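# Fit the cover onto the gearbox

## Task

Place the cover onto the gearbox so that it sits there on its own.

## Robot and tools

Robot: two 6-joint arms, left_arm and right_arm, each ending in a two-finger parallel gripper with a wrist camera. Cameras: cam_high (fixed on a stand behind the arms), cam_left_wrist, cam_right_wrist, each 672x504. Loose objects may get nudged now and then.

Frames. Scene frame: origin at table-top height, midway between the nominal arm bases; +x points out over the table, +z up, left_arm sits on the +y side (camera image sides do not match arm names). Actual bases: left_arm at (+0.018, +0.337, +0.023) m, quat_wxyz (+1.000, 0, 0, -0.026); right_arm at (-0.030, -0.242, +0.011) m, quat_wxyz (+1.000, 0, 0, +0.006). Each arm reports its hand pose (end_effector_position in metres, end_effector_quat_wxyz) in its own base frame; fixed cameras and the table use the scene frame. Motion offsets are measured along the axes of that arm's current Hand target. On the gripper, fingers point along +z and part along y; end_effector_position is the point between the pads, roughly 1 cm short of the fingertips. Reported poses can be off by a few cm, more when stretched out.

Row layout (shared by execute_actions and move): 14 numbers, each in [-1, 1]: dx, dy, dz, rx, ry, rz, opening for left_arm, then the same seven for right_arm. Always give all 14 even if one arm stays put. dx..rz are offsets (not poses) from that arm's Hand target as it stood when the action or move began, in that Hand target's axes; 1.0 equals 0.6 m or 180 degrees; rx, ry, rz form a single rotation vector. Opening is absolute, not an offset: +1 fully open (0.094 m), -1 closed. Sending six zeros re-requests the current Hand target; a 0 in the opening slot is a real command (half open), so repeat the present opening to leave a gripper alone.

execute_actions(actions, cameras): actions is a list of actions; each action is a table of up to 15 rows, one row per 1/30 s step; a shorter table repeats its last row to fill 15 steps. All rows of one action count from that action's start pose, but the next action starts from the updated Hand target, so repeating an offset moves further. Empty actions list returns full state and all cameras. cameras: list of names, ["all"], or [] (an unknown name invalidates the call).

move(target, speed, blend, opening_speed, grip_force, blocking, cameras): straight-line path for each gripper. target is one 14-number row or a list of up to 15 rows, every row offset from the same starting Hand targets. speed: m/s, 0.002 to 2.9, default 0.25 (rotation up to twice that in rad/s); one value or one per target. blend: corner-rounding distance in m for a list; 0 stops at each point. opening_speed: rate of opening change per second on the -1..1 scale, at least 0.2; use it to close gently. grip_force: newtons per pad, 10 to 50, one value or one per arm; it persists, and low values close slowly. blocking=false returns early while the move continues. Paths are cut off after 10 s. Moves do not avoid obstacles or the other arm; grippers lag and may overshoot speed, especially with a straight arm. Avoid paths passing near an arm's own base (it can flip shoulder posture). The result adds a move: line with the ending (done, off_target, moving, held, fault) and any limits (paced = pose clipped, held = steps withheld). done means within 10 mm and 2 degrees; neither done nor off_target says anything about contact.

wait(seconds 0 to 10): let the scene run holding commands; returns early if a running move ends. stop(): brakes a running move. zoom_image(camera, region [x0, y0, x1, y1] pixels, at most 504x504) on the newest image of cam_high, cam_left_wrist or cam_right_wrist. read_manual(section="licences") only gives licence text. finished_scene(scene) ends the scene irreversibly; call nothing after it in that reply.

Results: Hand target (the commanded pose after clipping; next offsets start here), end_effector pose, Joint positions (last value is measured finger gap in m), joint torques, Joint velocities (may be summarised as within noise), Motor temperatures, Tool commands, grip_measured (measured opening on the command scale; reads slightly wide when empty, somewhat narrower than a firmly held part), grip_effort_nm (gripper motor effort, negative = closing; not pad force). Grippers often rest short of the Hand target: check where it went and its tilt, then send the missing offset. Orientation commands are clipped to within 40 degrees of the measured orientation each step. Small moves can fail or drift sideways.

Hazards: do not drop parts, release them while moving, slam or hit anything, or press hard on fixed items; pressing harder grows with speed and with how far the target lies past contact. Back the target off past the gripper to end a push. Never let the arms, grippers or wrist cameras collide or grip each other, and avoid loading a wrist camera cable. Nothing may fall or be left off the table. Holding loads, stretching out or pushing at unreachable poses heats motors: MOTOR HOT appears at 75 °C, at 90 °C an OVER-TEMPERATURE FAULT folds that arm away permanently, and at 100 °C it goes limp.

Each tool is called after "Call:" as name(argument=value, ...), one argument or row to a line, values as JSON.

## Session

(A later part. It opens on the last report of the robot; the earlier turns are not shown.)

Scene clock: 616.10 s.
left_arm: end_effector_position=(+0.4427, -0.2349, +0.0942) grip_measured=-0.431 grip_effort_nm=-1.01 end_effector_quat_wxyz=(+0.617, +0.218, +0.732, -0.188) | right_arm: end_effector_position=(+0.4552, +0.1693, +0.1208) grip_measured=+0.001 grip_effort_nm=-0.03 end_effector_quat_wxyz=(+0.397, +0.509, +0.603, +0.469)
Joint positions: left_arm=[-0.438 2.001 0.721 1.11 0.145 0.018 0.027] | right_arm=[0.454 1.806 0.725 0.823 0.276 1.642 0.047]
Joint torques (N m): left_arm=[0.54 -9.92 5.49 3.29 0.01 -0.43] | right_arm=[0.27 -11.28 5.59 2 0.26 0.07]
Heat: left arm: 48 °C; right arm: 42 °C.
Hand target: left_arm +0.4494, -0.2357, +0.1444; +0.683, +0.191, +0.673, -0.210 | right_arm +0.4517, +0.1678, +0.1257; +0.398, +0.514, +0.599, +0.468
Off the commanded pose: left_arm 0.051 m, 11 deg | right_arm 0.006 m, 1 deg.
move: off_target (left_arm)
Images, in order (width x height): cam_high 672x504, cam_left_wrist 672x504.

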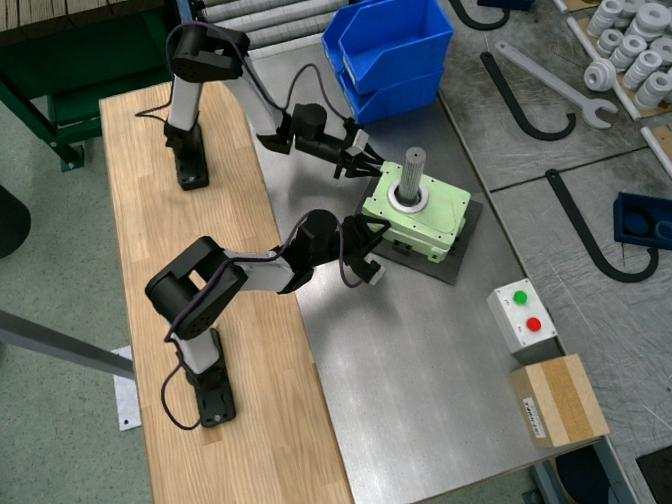

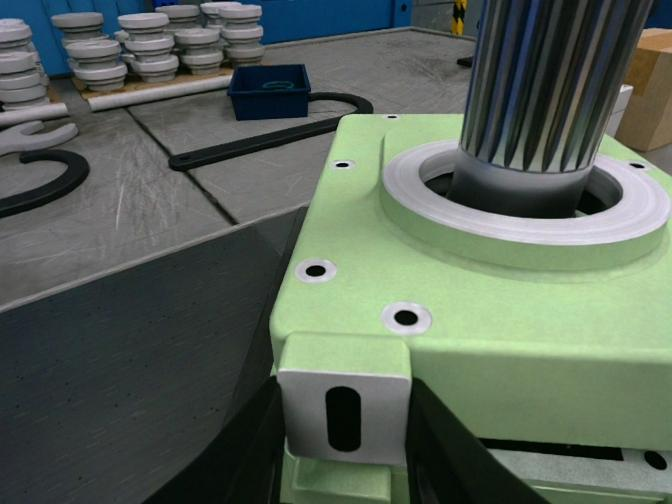

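Call:
move(
  target=[0,-0.001,0.01,-0.0167,0,0,-0.6, 0,0,0,0,0,0,0.0],
  speed=0.05,
  cameras=["cam_left_wrist","cam_high","cam_right_wrist"],
)

Call:
zoom_image(
  camera="cam_high",
  region=[355, 140, 475, 270],
)

Scene clock: 618.20 s.
left_arm: end_effector_position=(+0.4430, -0.2351, +0.0942) grip_measured=-0.431 grip_effort_nm=-1.01 end_effector_quat_wxyz=(+0.619, +0.211, +0.734, -0.183) | right_arm: end_effector_position=(+0.4552, +0.1693, +0.1208) grip_measured=+0.001 grip_effort_nm=-0.03 end_effector_quat_wxyz=(+0.397, +0.509, +0.603, +0.469)
Joint positions: left_arm=[-0.447 2.001 0.721 1.111 0.118 0.012 0.027] | right_arm=[0.454 1.806 0.725 0.823 0.276 1.642 0.047]
Joint torques (N m): left_arm=[-1.5 -9.24 7.05 3.23 -0.59 -0.44] | right_arm=[0.25 -11.3 5.61 2 0.27 0.07]
Heat: left arm: 49 °C; right arm: 42 °C.
Hand target: left_arm +0.4541, -0.2394, +0.1446; +0.688, +0.173, +0.678, -0.193 | right_arm +0.4517, +0.1678, +0.1257; +0.398, +0.514, +0.599, +0.468
Off the commanded pose: left_arm 0.052 m, 11 deg | right_arm 0.006 m, 1 deg.
move: off_target (left_arm)

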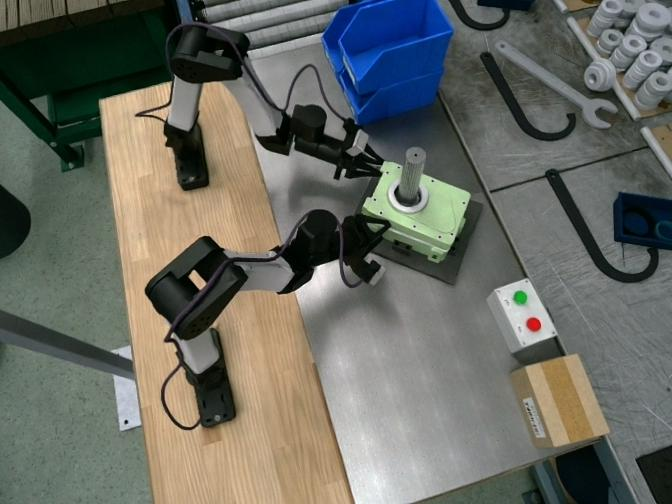

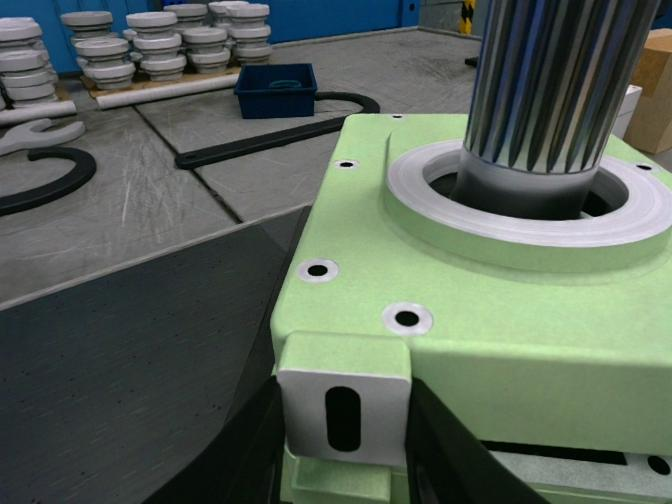

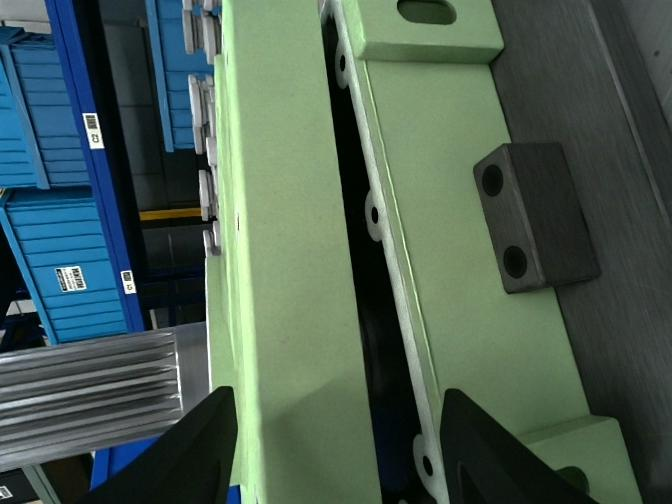

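Scaled by 3.877 from the camera's 672x504 image, which has a finer 960x720 frame.

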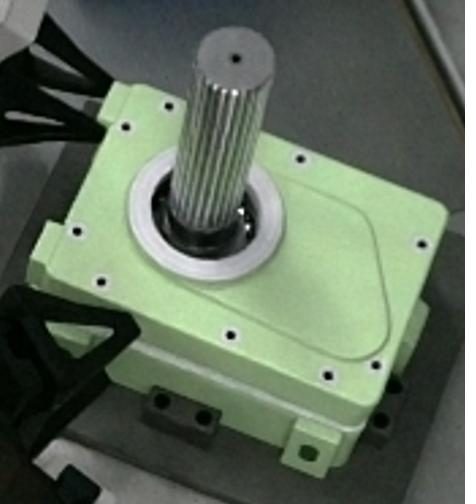

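Call:
move(
  target=[0,-0.004,0.01,-0.0167,0,0,-0.6, 0,0,0,0,0,0,0.0],
  speed=0.05,
)

Scene clock: 619.60 s.
left_arm: end_effector_position=(+0.4430, -0.2359, +0.0940) grip_measured=-0.431 grip_effort_nm=-1.01 end_effector_quat_wxyz=(+0.623, +0.189, +0.740, -0.167) | right_arm: end_effector_position=(+0.4552, +0.1693, +0.1208) grip_measured=+0.001 grip_effort_nm=-0.04 end_effector_quat_wxyz=(+0.397, +0.509, +0.603, +0.469)
Joint positions: left_arm=[-0.478 2.001 0.72 1.113 0.033 -0.006 0.027] | right_arm=[0.454 1.806 0.725 0.823 0.276 1.642 0.047]
Joint torques (N m): left_arm=[-2.02 -8.49 9.03 3.12 -0.67 -0.25] | right_arm=[0.27 -11.28 5.61 2 0.27 0.07]
Motor temperatures (°C): left_arm=[21 40 37 50 22 23 23] | right_arm=[23 41 32 42 20 18 20]
Heat: left arm: 50 °C; right arm: 42 °C.
Hand target: left_arm +0.4580, -0.2445, +0.1447; +0.692, +0.155, +0.683, -0.175 | right_arm +0.4517, +0.1678, +0.1257; +0.398, +0.514, +0.599, +0.468
Off the commanded pose: left_arm 0.054 m, 11 deg | right_arm 0.006 m, 1 deg.
move: off_target (left_arm)

Call:
execute_actions(
  actions=[],
  cameras=["cam_high", "cam_left_wrist"],
)

Call:
zoom_image(
  camera="cam_high",
  region=[355, 140, 475, 270],
)

Scene clock: 620.13 s.
left_arm: end_effector_position=(+0.4430, -0.2359, +0.0940) grip_measured=-0.431 grip_effort_nm=-1.01 end_effector_quat_wxyz=(+0.623, +0.189, +0.740, -0.167) | right_arm: end_effector_position=(+0.4552, +0.1693, +0.1208) grip_measured=+0.001 grip_effort_nm=-0.03 end_effector_quat_wxyz=(+0.397, +0.509, +0.603, +0.469)
Joint positions: left_arm=[-0.478 2.001 0.72 1.113 0.033 -0.006 0.027] | right_arm=[0.454 1.806 0.725 0.823 0.276 1.642 0.047]
Joint velocities: within noise
Joint torques (N m): left_arm=[-2.06 -8.43 9.05 3.11 -0.66 -0.25] | right_arm=[0.29 -11.29 5.63 2 0.27 0.07]
Motor temperatures (°C): left_arm=[21 40 37 50 22 23 23] | right_arm=[23 41 32 42 20 18 20]
Heat: left arm: 50 °C; right arm: 42 °C.
Hand target: left_arm +0.4580, -0.2445, +0.1447; +0.692, +0.155, +0.683, -0.175 | right_arm +0.4517, +0.1678, +0.1257; +0.398, +0.514, +0.599, +0.468
Tool commands: left_gripper/opening=-0.6 right_gripper/opening=+0.0
Off the commanded pose: left_arm 0.054 m, 11 deg | right_arm 0.006 m, 1 deg.
Images, in order (width x height): cam_high 672x504, cam_left_wrist 672x504.

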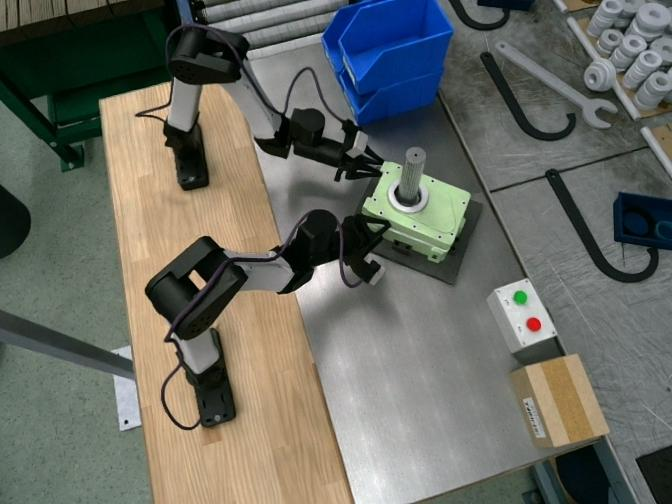

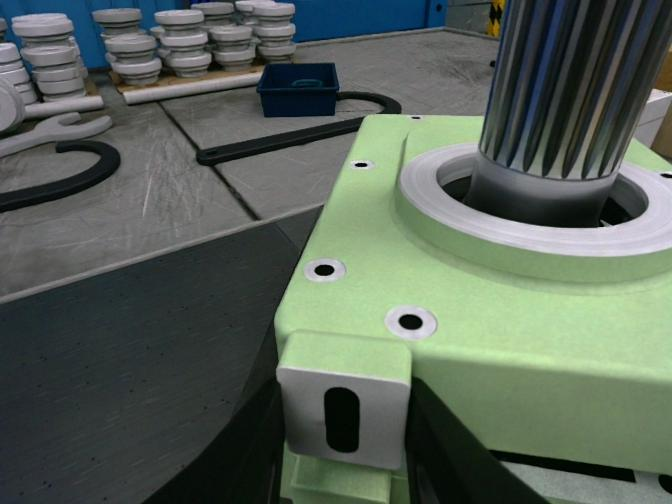

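Scaled by 3.877 from the camera's 672x504 image, which has a finer 960x720 frame.

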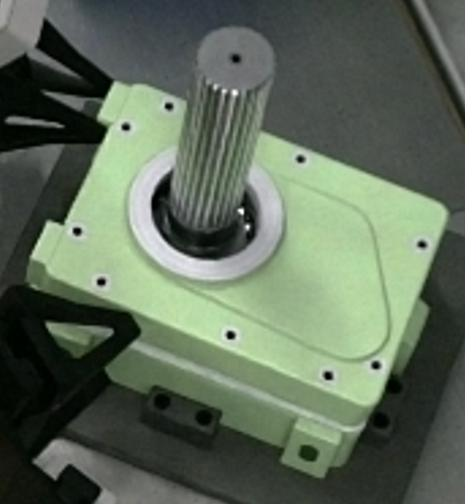

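Call:
move(
  target="[0,0.0045,-0.0212,0.044,0,0,-0.6, 0.0,0.0,0.0,0,0,0,-0.05],[0,0.0045,-0.0212,0.044,0,0,-0.6, -0.084,0.0237,0.063,-0.022,0,0,-0.05]",
  speed=0.08,
  cameras=["cam_left_wrist","cam_right_wrist"],
)


Call:
move(
  target=[
    [0,0.0045,-0.0212,0.044,0,0,-0.6, 0.0,0.0,0.0,0,0,0,-0.05],
    [0,0.0045,-0.0212,0.044,0,0,-0.6, -0.085,0.0223,0.0635,-0.022,0,0,-0.05],
  ],
  speed=0.08,
  cameras=["cam_left_wrist","cam_right_wrist"],
)

Scene clock: 627.37 s.
left_arm: end_effector_position=(+0.4438, -0.2331, +0.0999) grip_measured=-0.433 grip_effort_nm=-1.01 end_effector_quat_wxyz=(+0.625, +0.211, +0.726, -0.194) | right_arm: end_effector_position=(+0.4926, +0.1229, +0.1198) grip_measured=-0.048 grip_effort_nm=-0.07 end_effector_quat_wxyz=(+0.408, +0.507, +0.589, +0.479)
Joint positions: left_arm=[-0.432 2.001 0.718 1.139 0.15 0.003 0.027] | right_arm=[0.289 1.891 0.783 0.895 0.131 1.605 0.045]
Joint torques (N m): left_arm=[1.14 -9.54 5.89 3.09 0.41 -0.22] | right_arm=[-0.51 -8.61 8.36 2.46 0.02 -0.09]
Heat: left arm: 53 °C; right arm: 42 °C.
Hand target: left_arm +0.4479, -0.2364, +0.1444; +0.680, +0.203, +0.669, -0.221 | right_arm +0.4993, +0.1237, +0.1291; +0.415, +0.500, +0.583, +0.488
Off the commanded pose: left_arm 0.045 m, 10 deg | right_arm 0.011 m, 2 deg.
move: off_target (left_arm, right_arm)
Images, in order (width x height): cam_left_wrist 672x504, cam_right_wrist 672x504.

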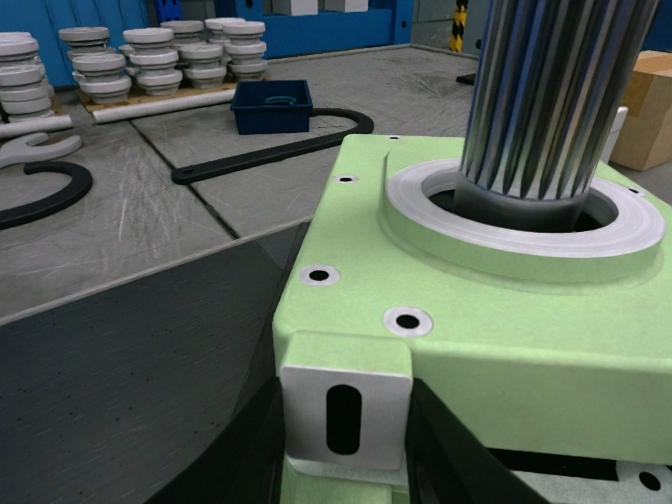

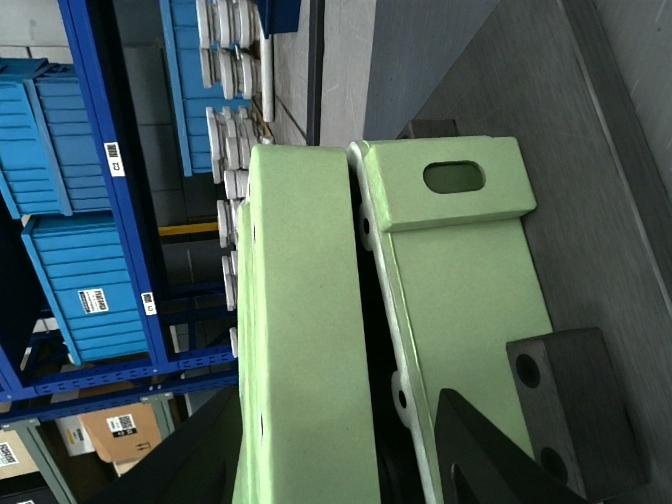

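Call:
move(
  target=[0,0,0,0,0,0,-0.6, 0,0.0133,0.075,0,0,0,-0.15],
  speed=0.06,
  cameras=["cam_right_wrist"],
)

Scene clock: 629.77 s.
left_arm: end_effector_position=(+0.4439, -0.2332, +0.1001) grip_measured=-0.433 grip_effort_nm=-1.01 end_effector_quat_wxyz=(+0.626, +0.211, +0.725, -0.194) | right_arm: end_effector_position=(+0.5374, +0.1278, +0.1177) grip_measured=-0.148 grip_effort_nm=-0.07 end_effector_quat_wxyz=(+0.410, +0.508, +0.588, +0.478)
Joint positions: left_arm=[-0.432 2.003 0.718 1.142 0.151 0.003 0.027] | right_arm=[0.271 2.024 0.98 0.833 0.12 1.6 0.04]
Joint torques (N m): left_arm=[1.16 -9.66 5.91 3.07 0.42 -0.23] | right_arm=[-0.29 -10.59 9.26 2.36 -0.05 -0.08]
Heat: left arm: 54 °C; right arm: 42 °C.
Hand target: left_arm +0.4479, -0.2364, +0.1443; +0.680, +0.203, +0.669, -0.221 | right_arm +0.5445, +0.1307, +0.1290; +0.415, +0.500, +0.582, +0.488
Off the commanded pose: left_arm 0.045 m, 9 deg | right_arm 0.014 m, 2 deg.
move: off_target (left_arm, right_arm)
Images, in order (width x height): cam_right_wrist 672x504.

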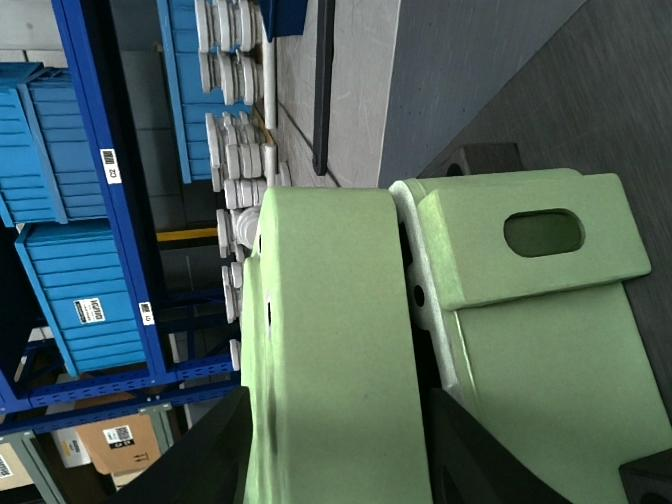

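Call:
move(
  target=[0,0,0,0,0,0,-0.6, 0,-0.007,0.03,0,0,0,-0.13],
  speed=0.06,
  cameras=["cam_right_wrist"],
)

Scene clock: 632.10 s.
left_arm: end_effector_position=(+0.4441, -0.2330, +0.1008) grip_measured=-0.433 grip_effort_nm=-1.01 end_effector_quat_wxyz=(+0.627, +0.211, +0.724, -0.195) | right_arm: end_effector_position=(+0.5483, +0.1311, +0.1150) grip_measured=-0.128 grip_effort_nm=-0.07 end_effector_quat_wxyz=(+0.412, +0.505, +0.589, +0.478)
Joint positions: left_arm=[-0.431 2.003 0.718 1.145 0.151 0.003 0.027] | right_arm=[0.271 2.066 1.029 0.832 0.118 1.593 0.041]
Joint torques (N m): left_arm=[1.11 -9.59 5.96 3.04 0.4 -0.22] | right_arm=[-0.64 -8.59 11.49 2.3 -0.08 0]
Motor temperatures (°C): left_arm=[21 40 37 55 23 22 23] | right_arm=[23 41 32 42 20 18 20]
Heat: left arm: 55 °C; right arm: 42 °C.
Hand target: left_arm +0.4480, -0.2363, +0.1443; +0.680, +0.203, +0.669, -0.221 | right_arm +0.5613, +0.1333, +0.1217; +0.415, +0.500, +0.582, +0.488
Off the commanded pose: left_arm 0.044 m, 9 deg | right_arm 0.015 m, 1 deg.
move: off_target (left_arm, right_arm)
Images, in order (width x height): cam_right_wrist 672x504.

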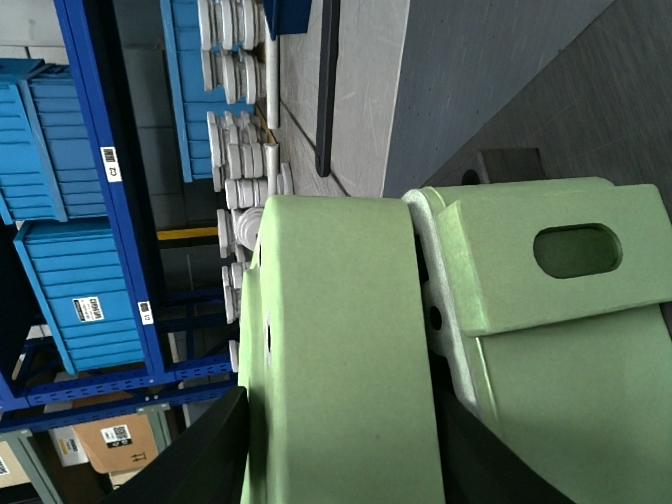

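Call:
move(
  target=[0,0,0,0,0,0,-0.6, 0,-0.0035,0.028,0,0,0,-0.13],
  speed=0.05,
  cameras=["cam_right_wrist"],
)

Scene clock: 635.83 s.
left_arm: end_effector_position=(+0.4444, -0.2335, +0.1048) grip_measured=-0.433 grip_effort_nm=-1.01 end_effector_quat_wxyz=(+0.633, +0.211, +0.719, -0.195) | right_arm: end_effector_position=(+0.5580, +0.1313, +0.1138) grip_measured=-0.125 grip_effort_nm=-0.24 end_effector_quat_wxyz=(+0.418, +0.501, +0.588, +0.477)
Joint positions: left_arm=[-0.431 2.003 0.718 1.161 0.153 0.005 0.027] | right_arm=[0.267 2.1 1.07 0.833 0.12 1.581 0.041]
Joint torques (N m): left_arm=[1.13 -9.5 6.05 2.9 0.37 -0.25] | right_arm=[-0.68 -6.89 14.17 2.13 -0.15 0.09]
Motor temperatures (°C): left_arm=[21 40 37 56 23 22 23] | right_arm=[23 40 33 42 20 18 20]
Heat: left arm: 56 °C; right arm: 42 °C.
Hand target: left_arm +0.4480, -0.2363, +0.1443; +0.680, +0.203, +0.669, -0.221 | right_arm +0.5772, +0.1358, +0.1166; +0.415, +0.500, +0.582, +0.488
Off the commanded pose: left_arm 0.040 m, 8 deg | right_arm 0.020 m, 1 deg.
move: off_target (left_arm, right_arm)
Images, in order (width x height): cam_right_wrist 672x504.

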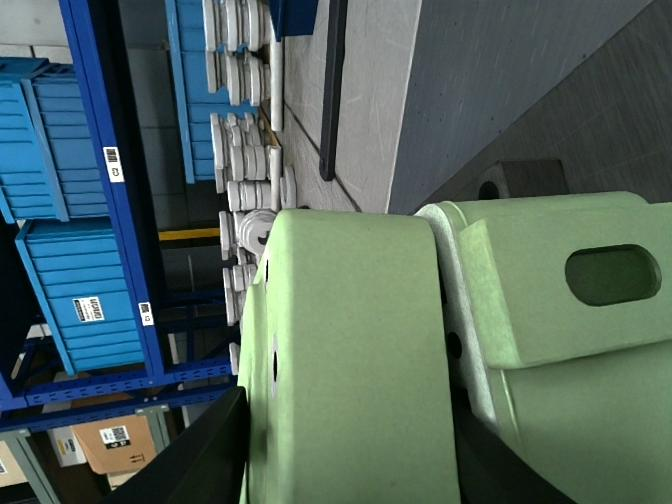

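Call:
move(
  target=[
    [0,0,0,0,0,0,-0.6, 0,-0.0075,-0.01,0,0,0,-0.13],
    [0,0,0,0,0,0,-0.6, 0,-0.0085,0.018,0,0,0,-0.13],
  ],
  speed=0.05,
  cameras=["cam_right_wrist"],
)

Scene clock: 638.00 s.
left_arm: end_effector_position=(+0.4445, -0.2337, +0.1059) grip_measured=-0.433 grip_effort_nm=-1.01 end_effector_quat_wxyz=(+0.635, +0.211, +0.717, -0.196) | right_arm: end_effector_position=(+0.5643, +0.1296, +0.1133) grip_measured=-0.125 grip_effort_nm=-0.25 end_effector_quat_wxyz=(+0.426, +0.504, +0.579, +0.479)
Joint positions: left_arm=[-0.43 2.003 0.718 1.166 0.155 0.005 0.027] | right_arm=[0.267 2.128 1.093 0.854 0.139 1.586 0.041]
Joint torques (N m): left_arm=[1.03 -9.4 6.12 2.87 0.37 -0.26] | right_arm=[-0.87 -5.63 15.62 1.96 -0.39 0.05]
Motor temperatures (°C): left_arm=[21 40 37 56 23 22 23] | right_arm=[23 39 34 42 20 18 20]
Heat: left arm: 56 °C; right arm: 42 °C.
Hand target: left_arm +0.4479, -0.2364, +0.1443; +0.680, +0.203, +0.669, -0.221 | right_arm +0.5868, +0.1374, +0.1097; +0.415, +0.500, +0.582, +0.488
Off the commanded pose: left_arm 0.039 m, 8 deg | right_arm 0.024 m, 2 deg.
move: off_target (left_arm, right_arm)
Images, in order (width x height): cam_right_wrist 672x504.

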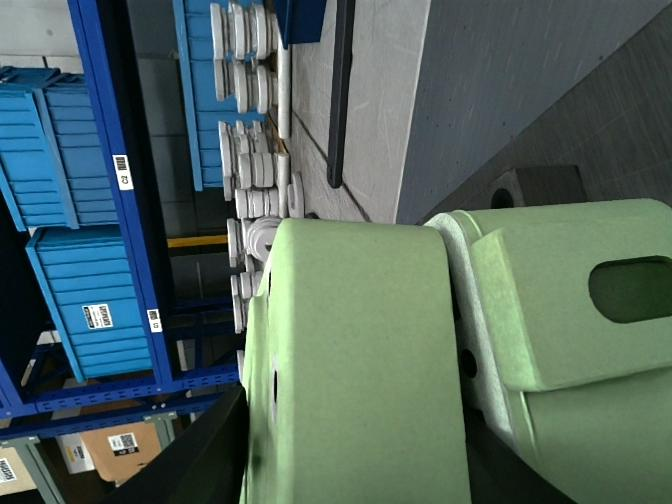

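Call:
move(
  target=[0,0,0,0,0,0,-0.6, 0,0,0,0,0,0,-0.5],
  speed=0.05,
  opening_speed=0.3,
  cameras=["all"],
)

Scene clock: 639.80 s.
left_arm: end_effector_position=(+0.4447, -0.2335, +0.1070) grip_measured=-0.433 grip_effort_nm=-1.01 end_effector_quat_wxyz=(+0.636, +0.211, +0.715, -0.196) | right_arm: end_effector_position=(+0.5644, +0.1296, +0.1134) grip_measured=-0.152 grip_effort_nm=-1.01 end_effector_quat_wxyz=(+0.426, +0.505, +0.578, +0.480)
Joint positions: left_arm=[-0.43 2.003 0.718 1.171 0.155 0.005 0.027] | right_arm=[0.267 2.128 1.093 0.854 0.139 1.589 0.04]
Joint torques (N m): left_arm=[1.03 -9.37 6.09 2.83 0.36 -0.26] | right_arm=[-0.88 -5.63 15.6 1.96 -0.39 0.01]
Motor temperatures (°C): left_arm=[21 40 37 56 23 22 23] | right_arm=[23 39 34 42 20 18 20]
Heat: left arm: 56 °C; right arm: 42 °C.
Hand target: left_arm +0.4480, -0.2363, +0.1443; +0.680, +0.203, +0.669, -0.221 | right_arm +0.5868, +0.1374, +0.1097; +0.415, +0.500, +0.582, +0.488
Off the commanded pose: left_arm 0.038 m, 8 deg | right_arm 0.024 m, 2 deg.
move: off_target (left_arm, right_arm)

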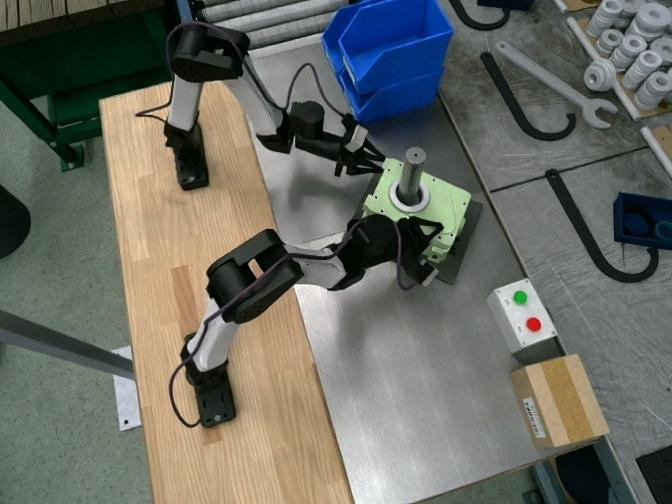

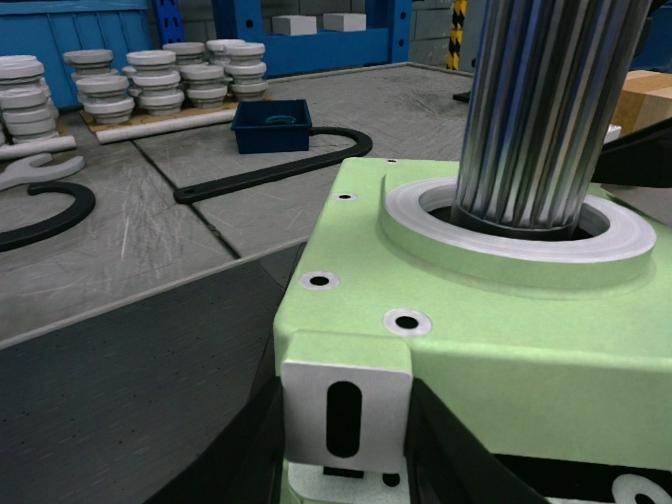

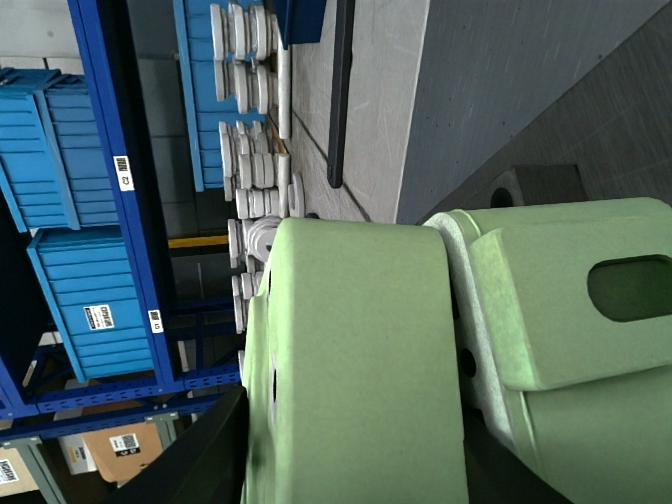

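Call:
move(
  target=[0,0,0,0,0,0,-0.6, -0.0045,0.1255,-0.0543,-0.064,0,0,-0.5],
  speed=0.06,
  cameras=["all"],
)

Call:
zoom_image(
  camera="cam_high",
  region=[355, 140, 475, 270],
)

Scene clock: 642.67 s.
left_arm: end_effector_position=(+0.4450, -0.2328, +0.1071) grip_measured=-0.433 grip_effort_nm=-1.01 end_effector_quat_wxyz=(+0.632, +0.196, +0.720, -0.211) | right_arm: end_effector_position=(+0.5649, +0.1325, +0.1251) grip_measured=-0.230 grip_effort_nm=-0.99 end_effector_quat_wxyz=(+0.428, +0.492, +0.571, +0.498)
Joint positions: left_arm=[-0.427 2.003 0.718 1.171 0.16 -0.039 0.027] | right_arm=[0.264 2.121 1.09 0.893 0.114 1.588 0.036]
Joint torques (N m): left_arm=[0.53 -9.32 6.15 2.85 0.25 0.26] | right_arm=[-0.68 -18.36 8.16 3.15 -0.08 -0.21]
Motor temperatures (°C): left_arm=[21 40 37 56 23 22 23] | right_arm=[23 39 35 42 20 18 20]
Heat: left arm: 56 °C; right arm: 42 °C.
Hand target: left_arm +0.4479, -0.2364, +0.1443; +0.680, +0.203, +0.669, -0.221 | right_arm +0.5689, +0.1316, +0.1895; +0.463, +0.456, +0.531, +0.544
Off the commanded pose: left_arm 0.038 m, 8 deg | right_arm 0.065 m, 9 deg.
move: off_target (left_arm, right_arm)

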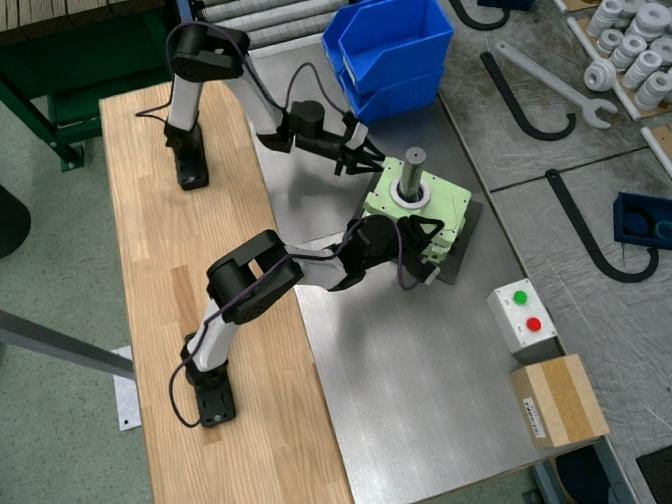

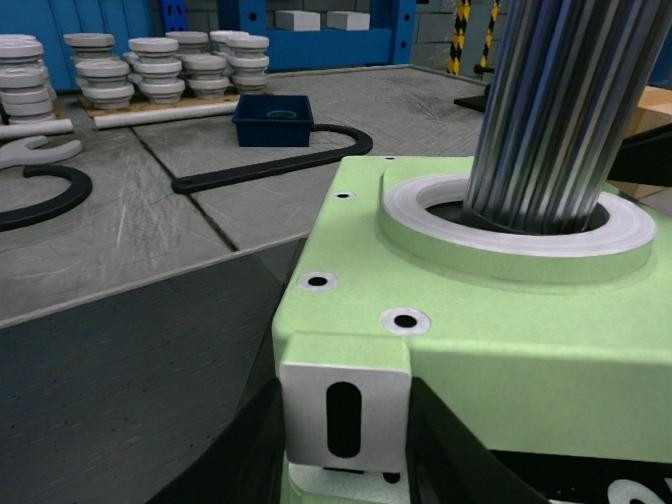

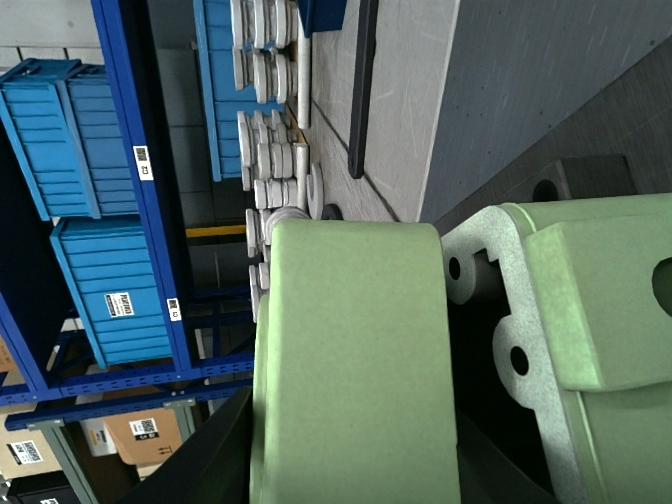

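Scaled by 3.877 from the camera's 672x504 image, which has a finer 960x720 frame.

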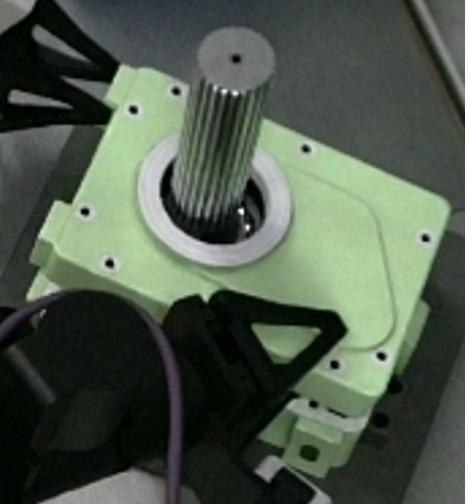

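Call:
move(
  target=[0,-0.0152,-0.0121,-0.0278,-0.0005,0.0006,-0.6, 0.0007,-0.0004,0.0197,0.0001,0.0278,0.0006,-0.5],
  speed=0.05,
  cameras=["cam_high","cam_left_wrist"],
)

Call:
zoom_image(
  camera="cam_high",
  region=[355, 140, 475, 270],
)

Scene clock: 646.90 s.
left_arm: end_effector_position=(+0.4367, -0.2383, +0.1065) grip_measured=-0.433 grip_effort_nm=-1.01 end_effector_quat_wxyz=(+0.641, +0.169, +0.722, -0.195) | right_arm: end_effector_position=(+0.5681, +0.1308, +0.1277) grip_measured=-0.242 grip_effort_nm=-1.01 end_effector_quat_wxyz=(+0.408, +0.470, +0.588, +0.516)
Joint positions: left_arm=[-0.485 2.003 0.689 1.213 0.04 -0.061 0.027] | right_arm=[0.226 2.121 1.1 0.887 -0.002 1.577 0.036]
Joint torques (N m): left_arm=[-0.69 -11.07 4.81 2.64 -0.17 0.52] | right_arm=[-0.69 -16.18 11.32 3.02 -0.22 -0.06]
Motor temperatures (°C): left_arm=[21 40 37 55 23 22 23] | right_arm=[23 42 35 43 20 18 20]
Heat: left arm: 55 °C; right arm: 43 °C.
Hand target: left_arm +0.4367, -0.2397, +0.1442; +0.688, +0.173, +0.678, -0.192 | right_arm +0.5805, +0.1338, +0.1895; +0.439, +0.432, +0.550, +0.564
Off the commanded pose: left_arm 0.038 m, 7 deg | right_arm 0.063 m, 9 deg.
move: off_target (left_arm, right_arm)
Images, in order (width x height): cam_high 672x504, cam_left_wrist 672x504.

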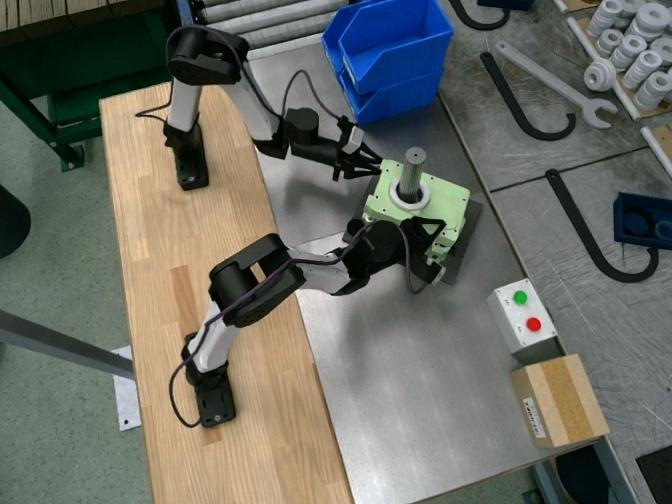

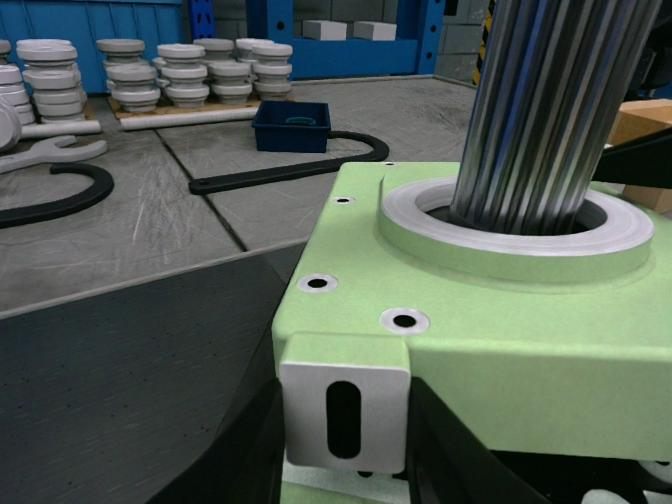

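Scaled by 3.877 from the camera's 672x504 image, which has a finer 960x720 frame.

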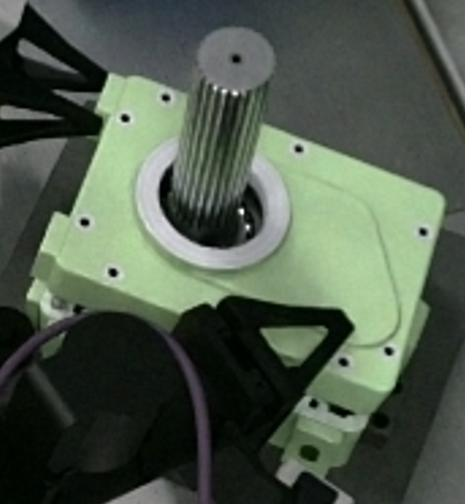

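Call:
move(
  target=[0.083,0,0,0,0,0,-0.6, 0,-0.083,0,0.0,0.0,0.0,-0.5],
  speed=0.06,
  cameras=["all"],
)

Call:
zoom_image(
  camera="cam_high",
  region=[355, 140, 475, 270],
)

Scene clock: 649.20 s.
left_arm: end_effector_position=(+0.4379, -0.2377, +0.0868) grip_measured=-0.433 grip_effort_nm=-1.01 end_effector_quat_wxyz=(+0.669, +0.159, +0.698, -0.202) | right_arm: end_effector_position=(+0.5679, +0.1319, +0.1237) grip_measured=-0.266 grip_effort_nm=-1.01 end_effector_quat_wxyz=(+0.432, +0.439, +0.575, +0.538)
Joint positions: left_arm=[-0.487 2.17 0.688 1.457 0.03 -0.069 0.027] | right_arm=[0.222 2.189 1.077 1.063 -0.021 1.546 0.034]
Joint torques (N m): left_arm=[-0.75 -7.12 4.48 2.31 -0.09 0.6] | right_arm=[-0.42 -8.96 11.59 2.8 -0.02 0.26]
Motor temperatures (°C): left_arm=[21 40 37 55 22 22 23] | right_arm=[23 42 36 44 20 18 21]
Heat: left arm: 55 °C; right arm: 44 °C.
Hand target: left_arm +0.4372, -0.2411, +0.0945; +0.689, +0.173, +0.678, -0.191 | right_arm +0.5815, +0.1341, +0.1398; +0.439, +0.432, +0.550, +0.564
Off the commanded pose: left_arm 0.008 m, 4 deg | right_arm 0.021 m, 4 deg.
move: off_target (left_arm, right_arm)

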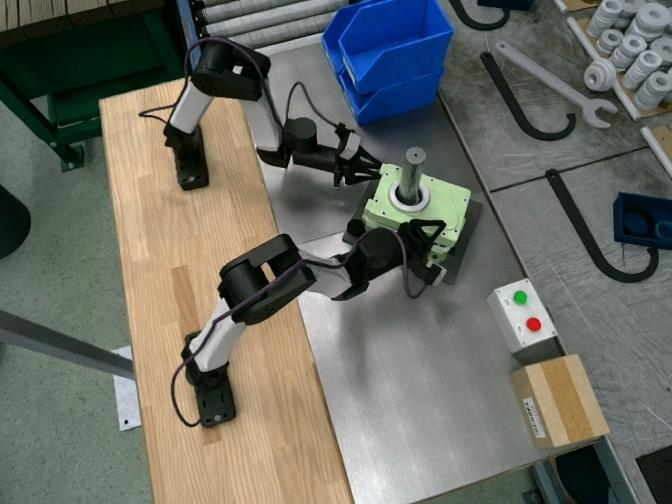

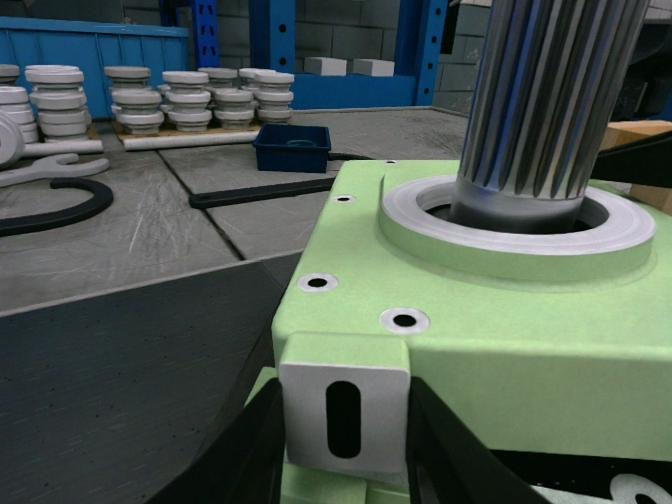

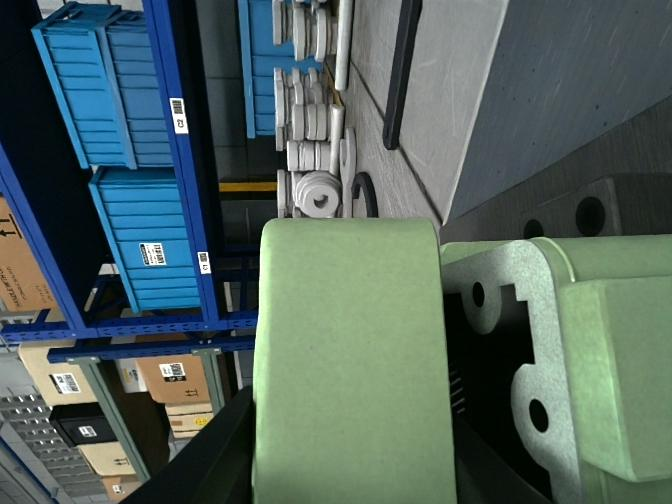

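Scaled by 3.877 from the camera's 672x504 image, which has a finer 960x720 frame.

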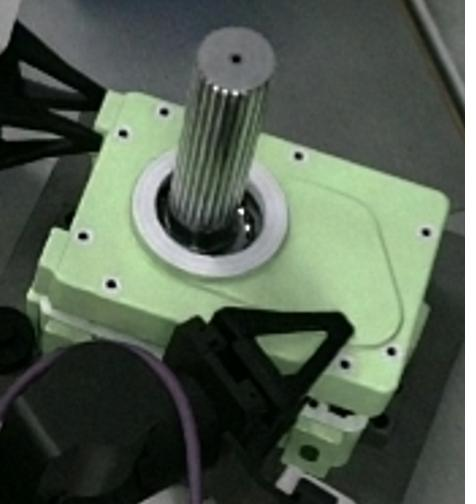

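Call:
zoom_image(
  camera="cam_high",
  region=[358, 188, 408, 238],
)

Call:
zoom_image(
  camera="cam_left_wrist",
  region=[220, 320, 672, 504],
)

Scaled by 10.080 from the camera's 672x504 image, which has a finer 960x720 frame.

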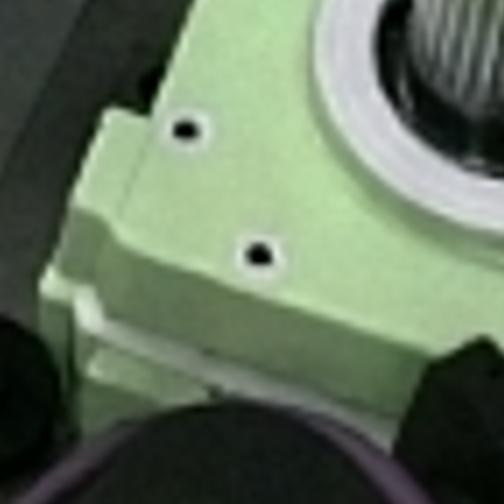

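Scaled by 1.115 from the camera's 672x504 image, which has a finer 960x720 frame.

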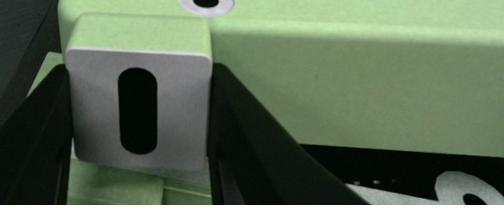

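Call:
move(
  target=[0.0167,0.0132,0.0021,0,0,0.035,-0.6, 0.0055,-0.0418,0.0075,-0.02,0.0,0.0,-0.5],
  speed=0.05,
  cameras=["all"],
)

Call:
zoom_image(
  camera="cam_high",
  region=[355, 140, 475, 270],
)

Scene clock: 656.03 s.
left_arm: end_effector_position=(+0.4421, -0.2396, +0.0838) grip_measured=-0.433 grip_effort_nm=-1.01 end_effector_quat_wxyz=(+0.677, +0.180, +0.689, -0.185) | right_arm: end_effector_position=(+0.5659, +0.1276, +0.1227) grip_measured=-0.320 grip_effort_nm=-1.00 end_effector_quat_wxyz=(+0.448, +0.418, +0.532, +0.584)
Joint positions: left_arm=[-0.483 2.2 0.71 1.475 0.04 -0.01 0.027] | right_arm=[0.209 2.291 1.063 1.313 -0.041 1.586 0.032]
Joint torques (N m): left_arm=[1.13 -6.17 3.52 2.4 0.03 1.21] | right_arm=[1.31 -6.02 14.32 1.94 0.32 -0.13]
Motor temperatures (°C): left_arm=[21 39 37 55 22 22 23] | right_arm=[23 41 37 45 20 18 21]
Heat: left arm: 55 °C; right arm: 45 °C.
Hand target: left_arm +0.4423, -0.2351, +0.0844; +0.698, +0.210, +0.667, -0.153 | right_arm +0.5856, +0.1387, +0.1148; +0.453, +0.418, +0.532, +0.581
Off the commanded pose: left_arm 0.005 m, 6 deg | right_arm 0.024 m, 1 deg.
move: off_target (left_arm, right_arm)

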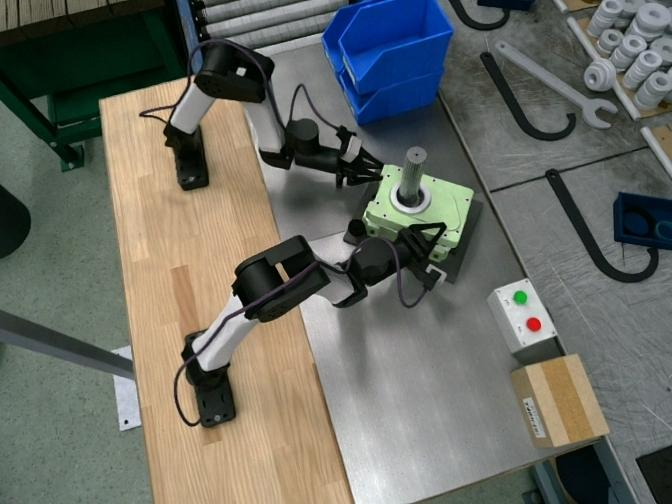

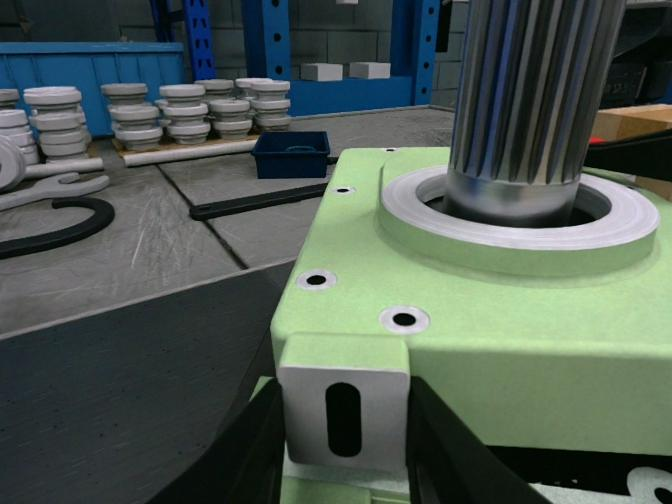

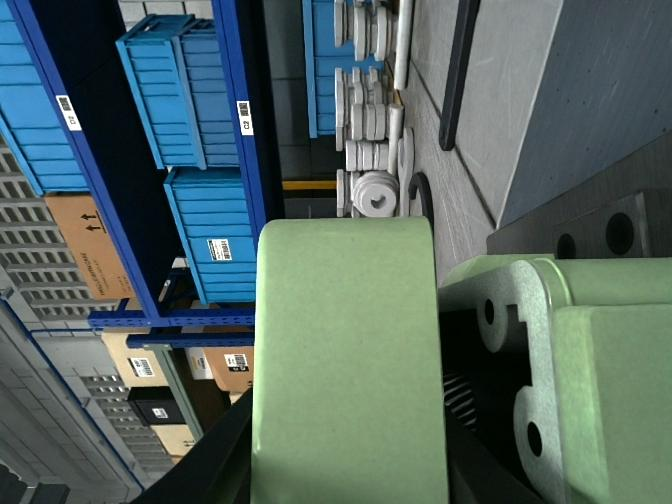

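Scaled by 3.877 from the camera's 672x504 image, which has a finer 960x720 frame.

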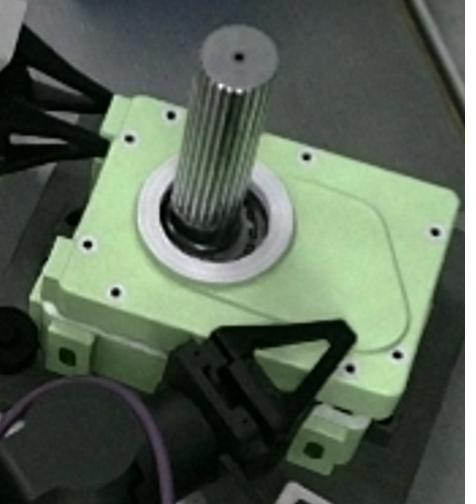

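Call:
execute_actions(
  actions=[],
)

Call:
zoom_image(
  camera="cam_high",
  region=[355, 140, 475, 270],
)

Scene clock: 658.53 s.
left_arm: end_effector_position=(+0.4421, -0.2396, +0.0838) grip_measured=-0.433 grip_effort_nm=-1.01 end_effector_quat_wxyz=(+0.677, +0.180, +0.689, -0.185) | right_arm: end_effector_position=(+0.5659, +0.1276, +0.1225) grip_measured=-0.320 grip_effort_nm=-1.02 end_effector_quat_wxyz=(+0.448, +0.418, +0.532, +0.584)
Joint positions: left_arm=[-0.483 2.2 0.71 1.475 0.04 -0.01 0.027] | right_arm=[0.209 2.291 1.063 1.313 -0.041 1.586 0.032]
Joint velocities: within noise
Joint torques (N m): left_arm=[1.18 -6.22 3.54 2.39 0.02 1.19] | right_arm=[1.29 -6.06 14.31 1.94 0.31 -0.13]
Motor temperatures (°C): left_arm=[21 39 36 55 22 23 23] | right_arm=[23 41 37 44 20 18 21]
Heat: left arm: 55 °C; right arm: 44 °C.
Hand target: left_arm +0.4423, -0.2351, +0.0844; +0.698, +0.210, +0.667, -0.153 | right_arm +0.5856, +0.1387, +0.1147; +0.453, +0.418, +0.532, +0.581
Tool commands: left_gripper/opening=-0.6 right_gripper/opening=-0.5
Off the commanded pose: left_arm 0.005 m, 6 deg | right_arm 0.024 m, 1 deg.

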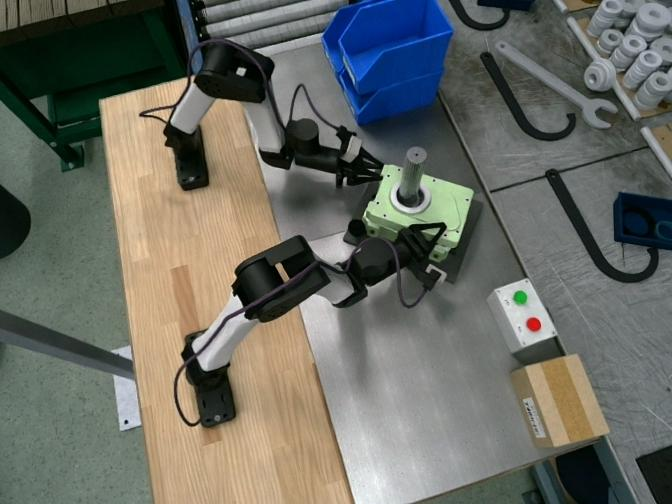

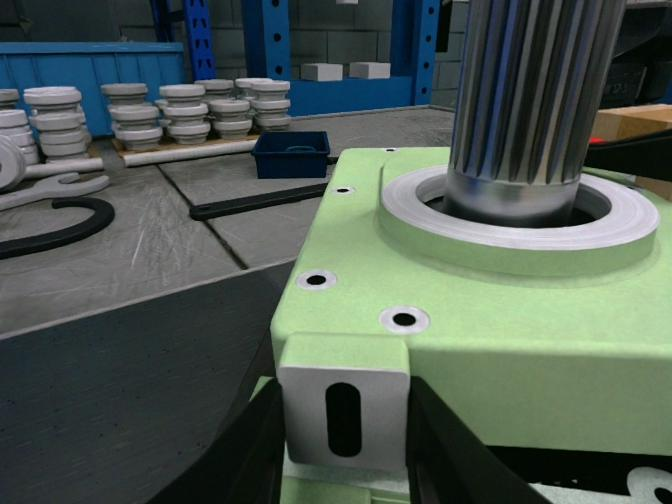

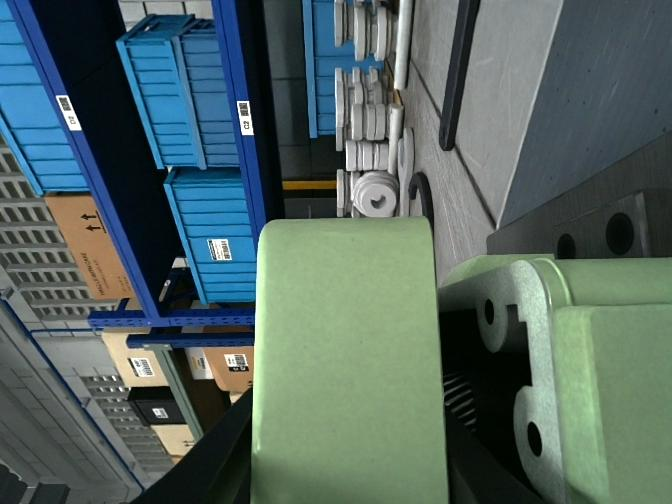

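Scaled by 3.877 from the camera's 672x504 image, which has a finer 960x720 frame.

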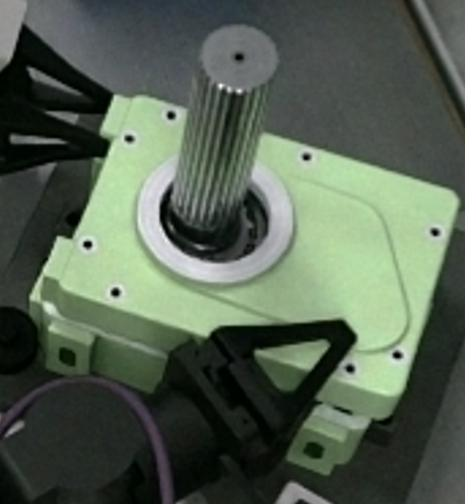

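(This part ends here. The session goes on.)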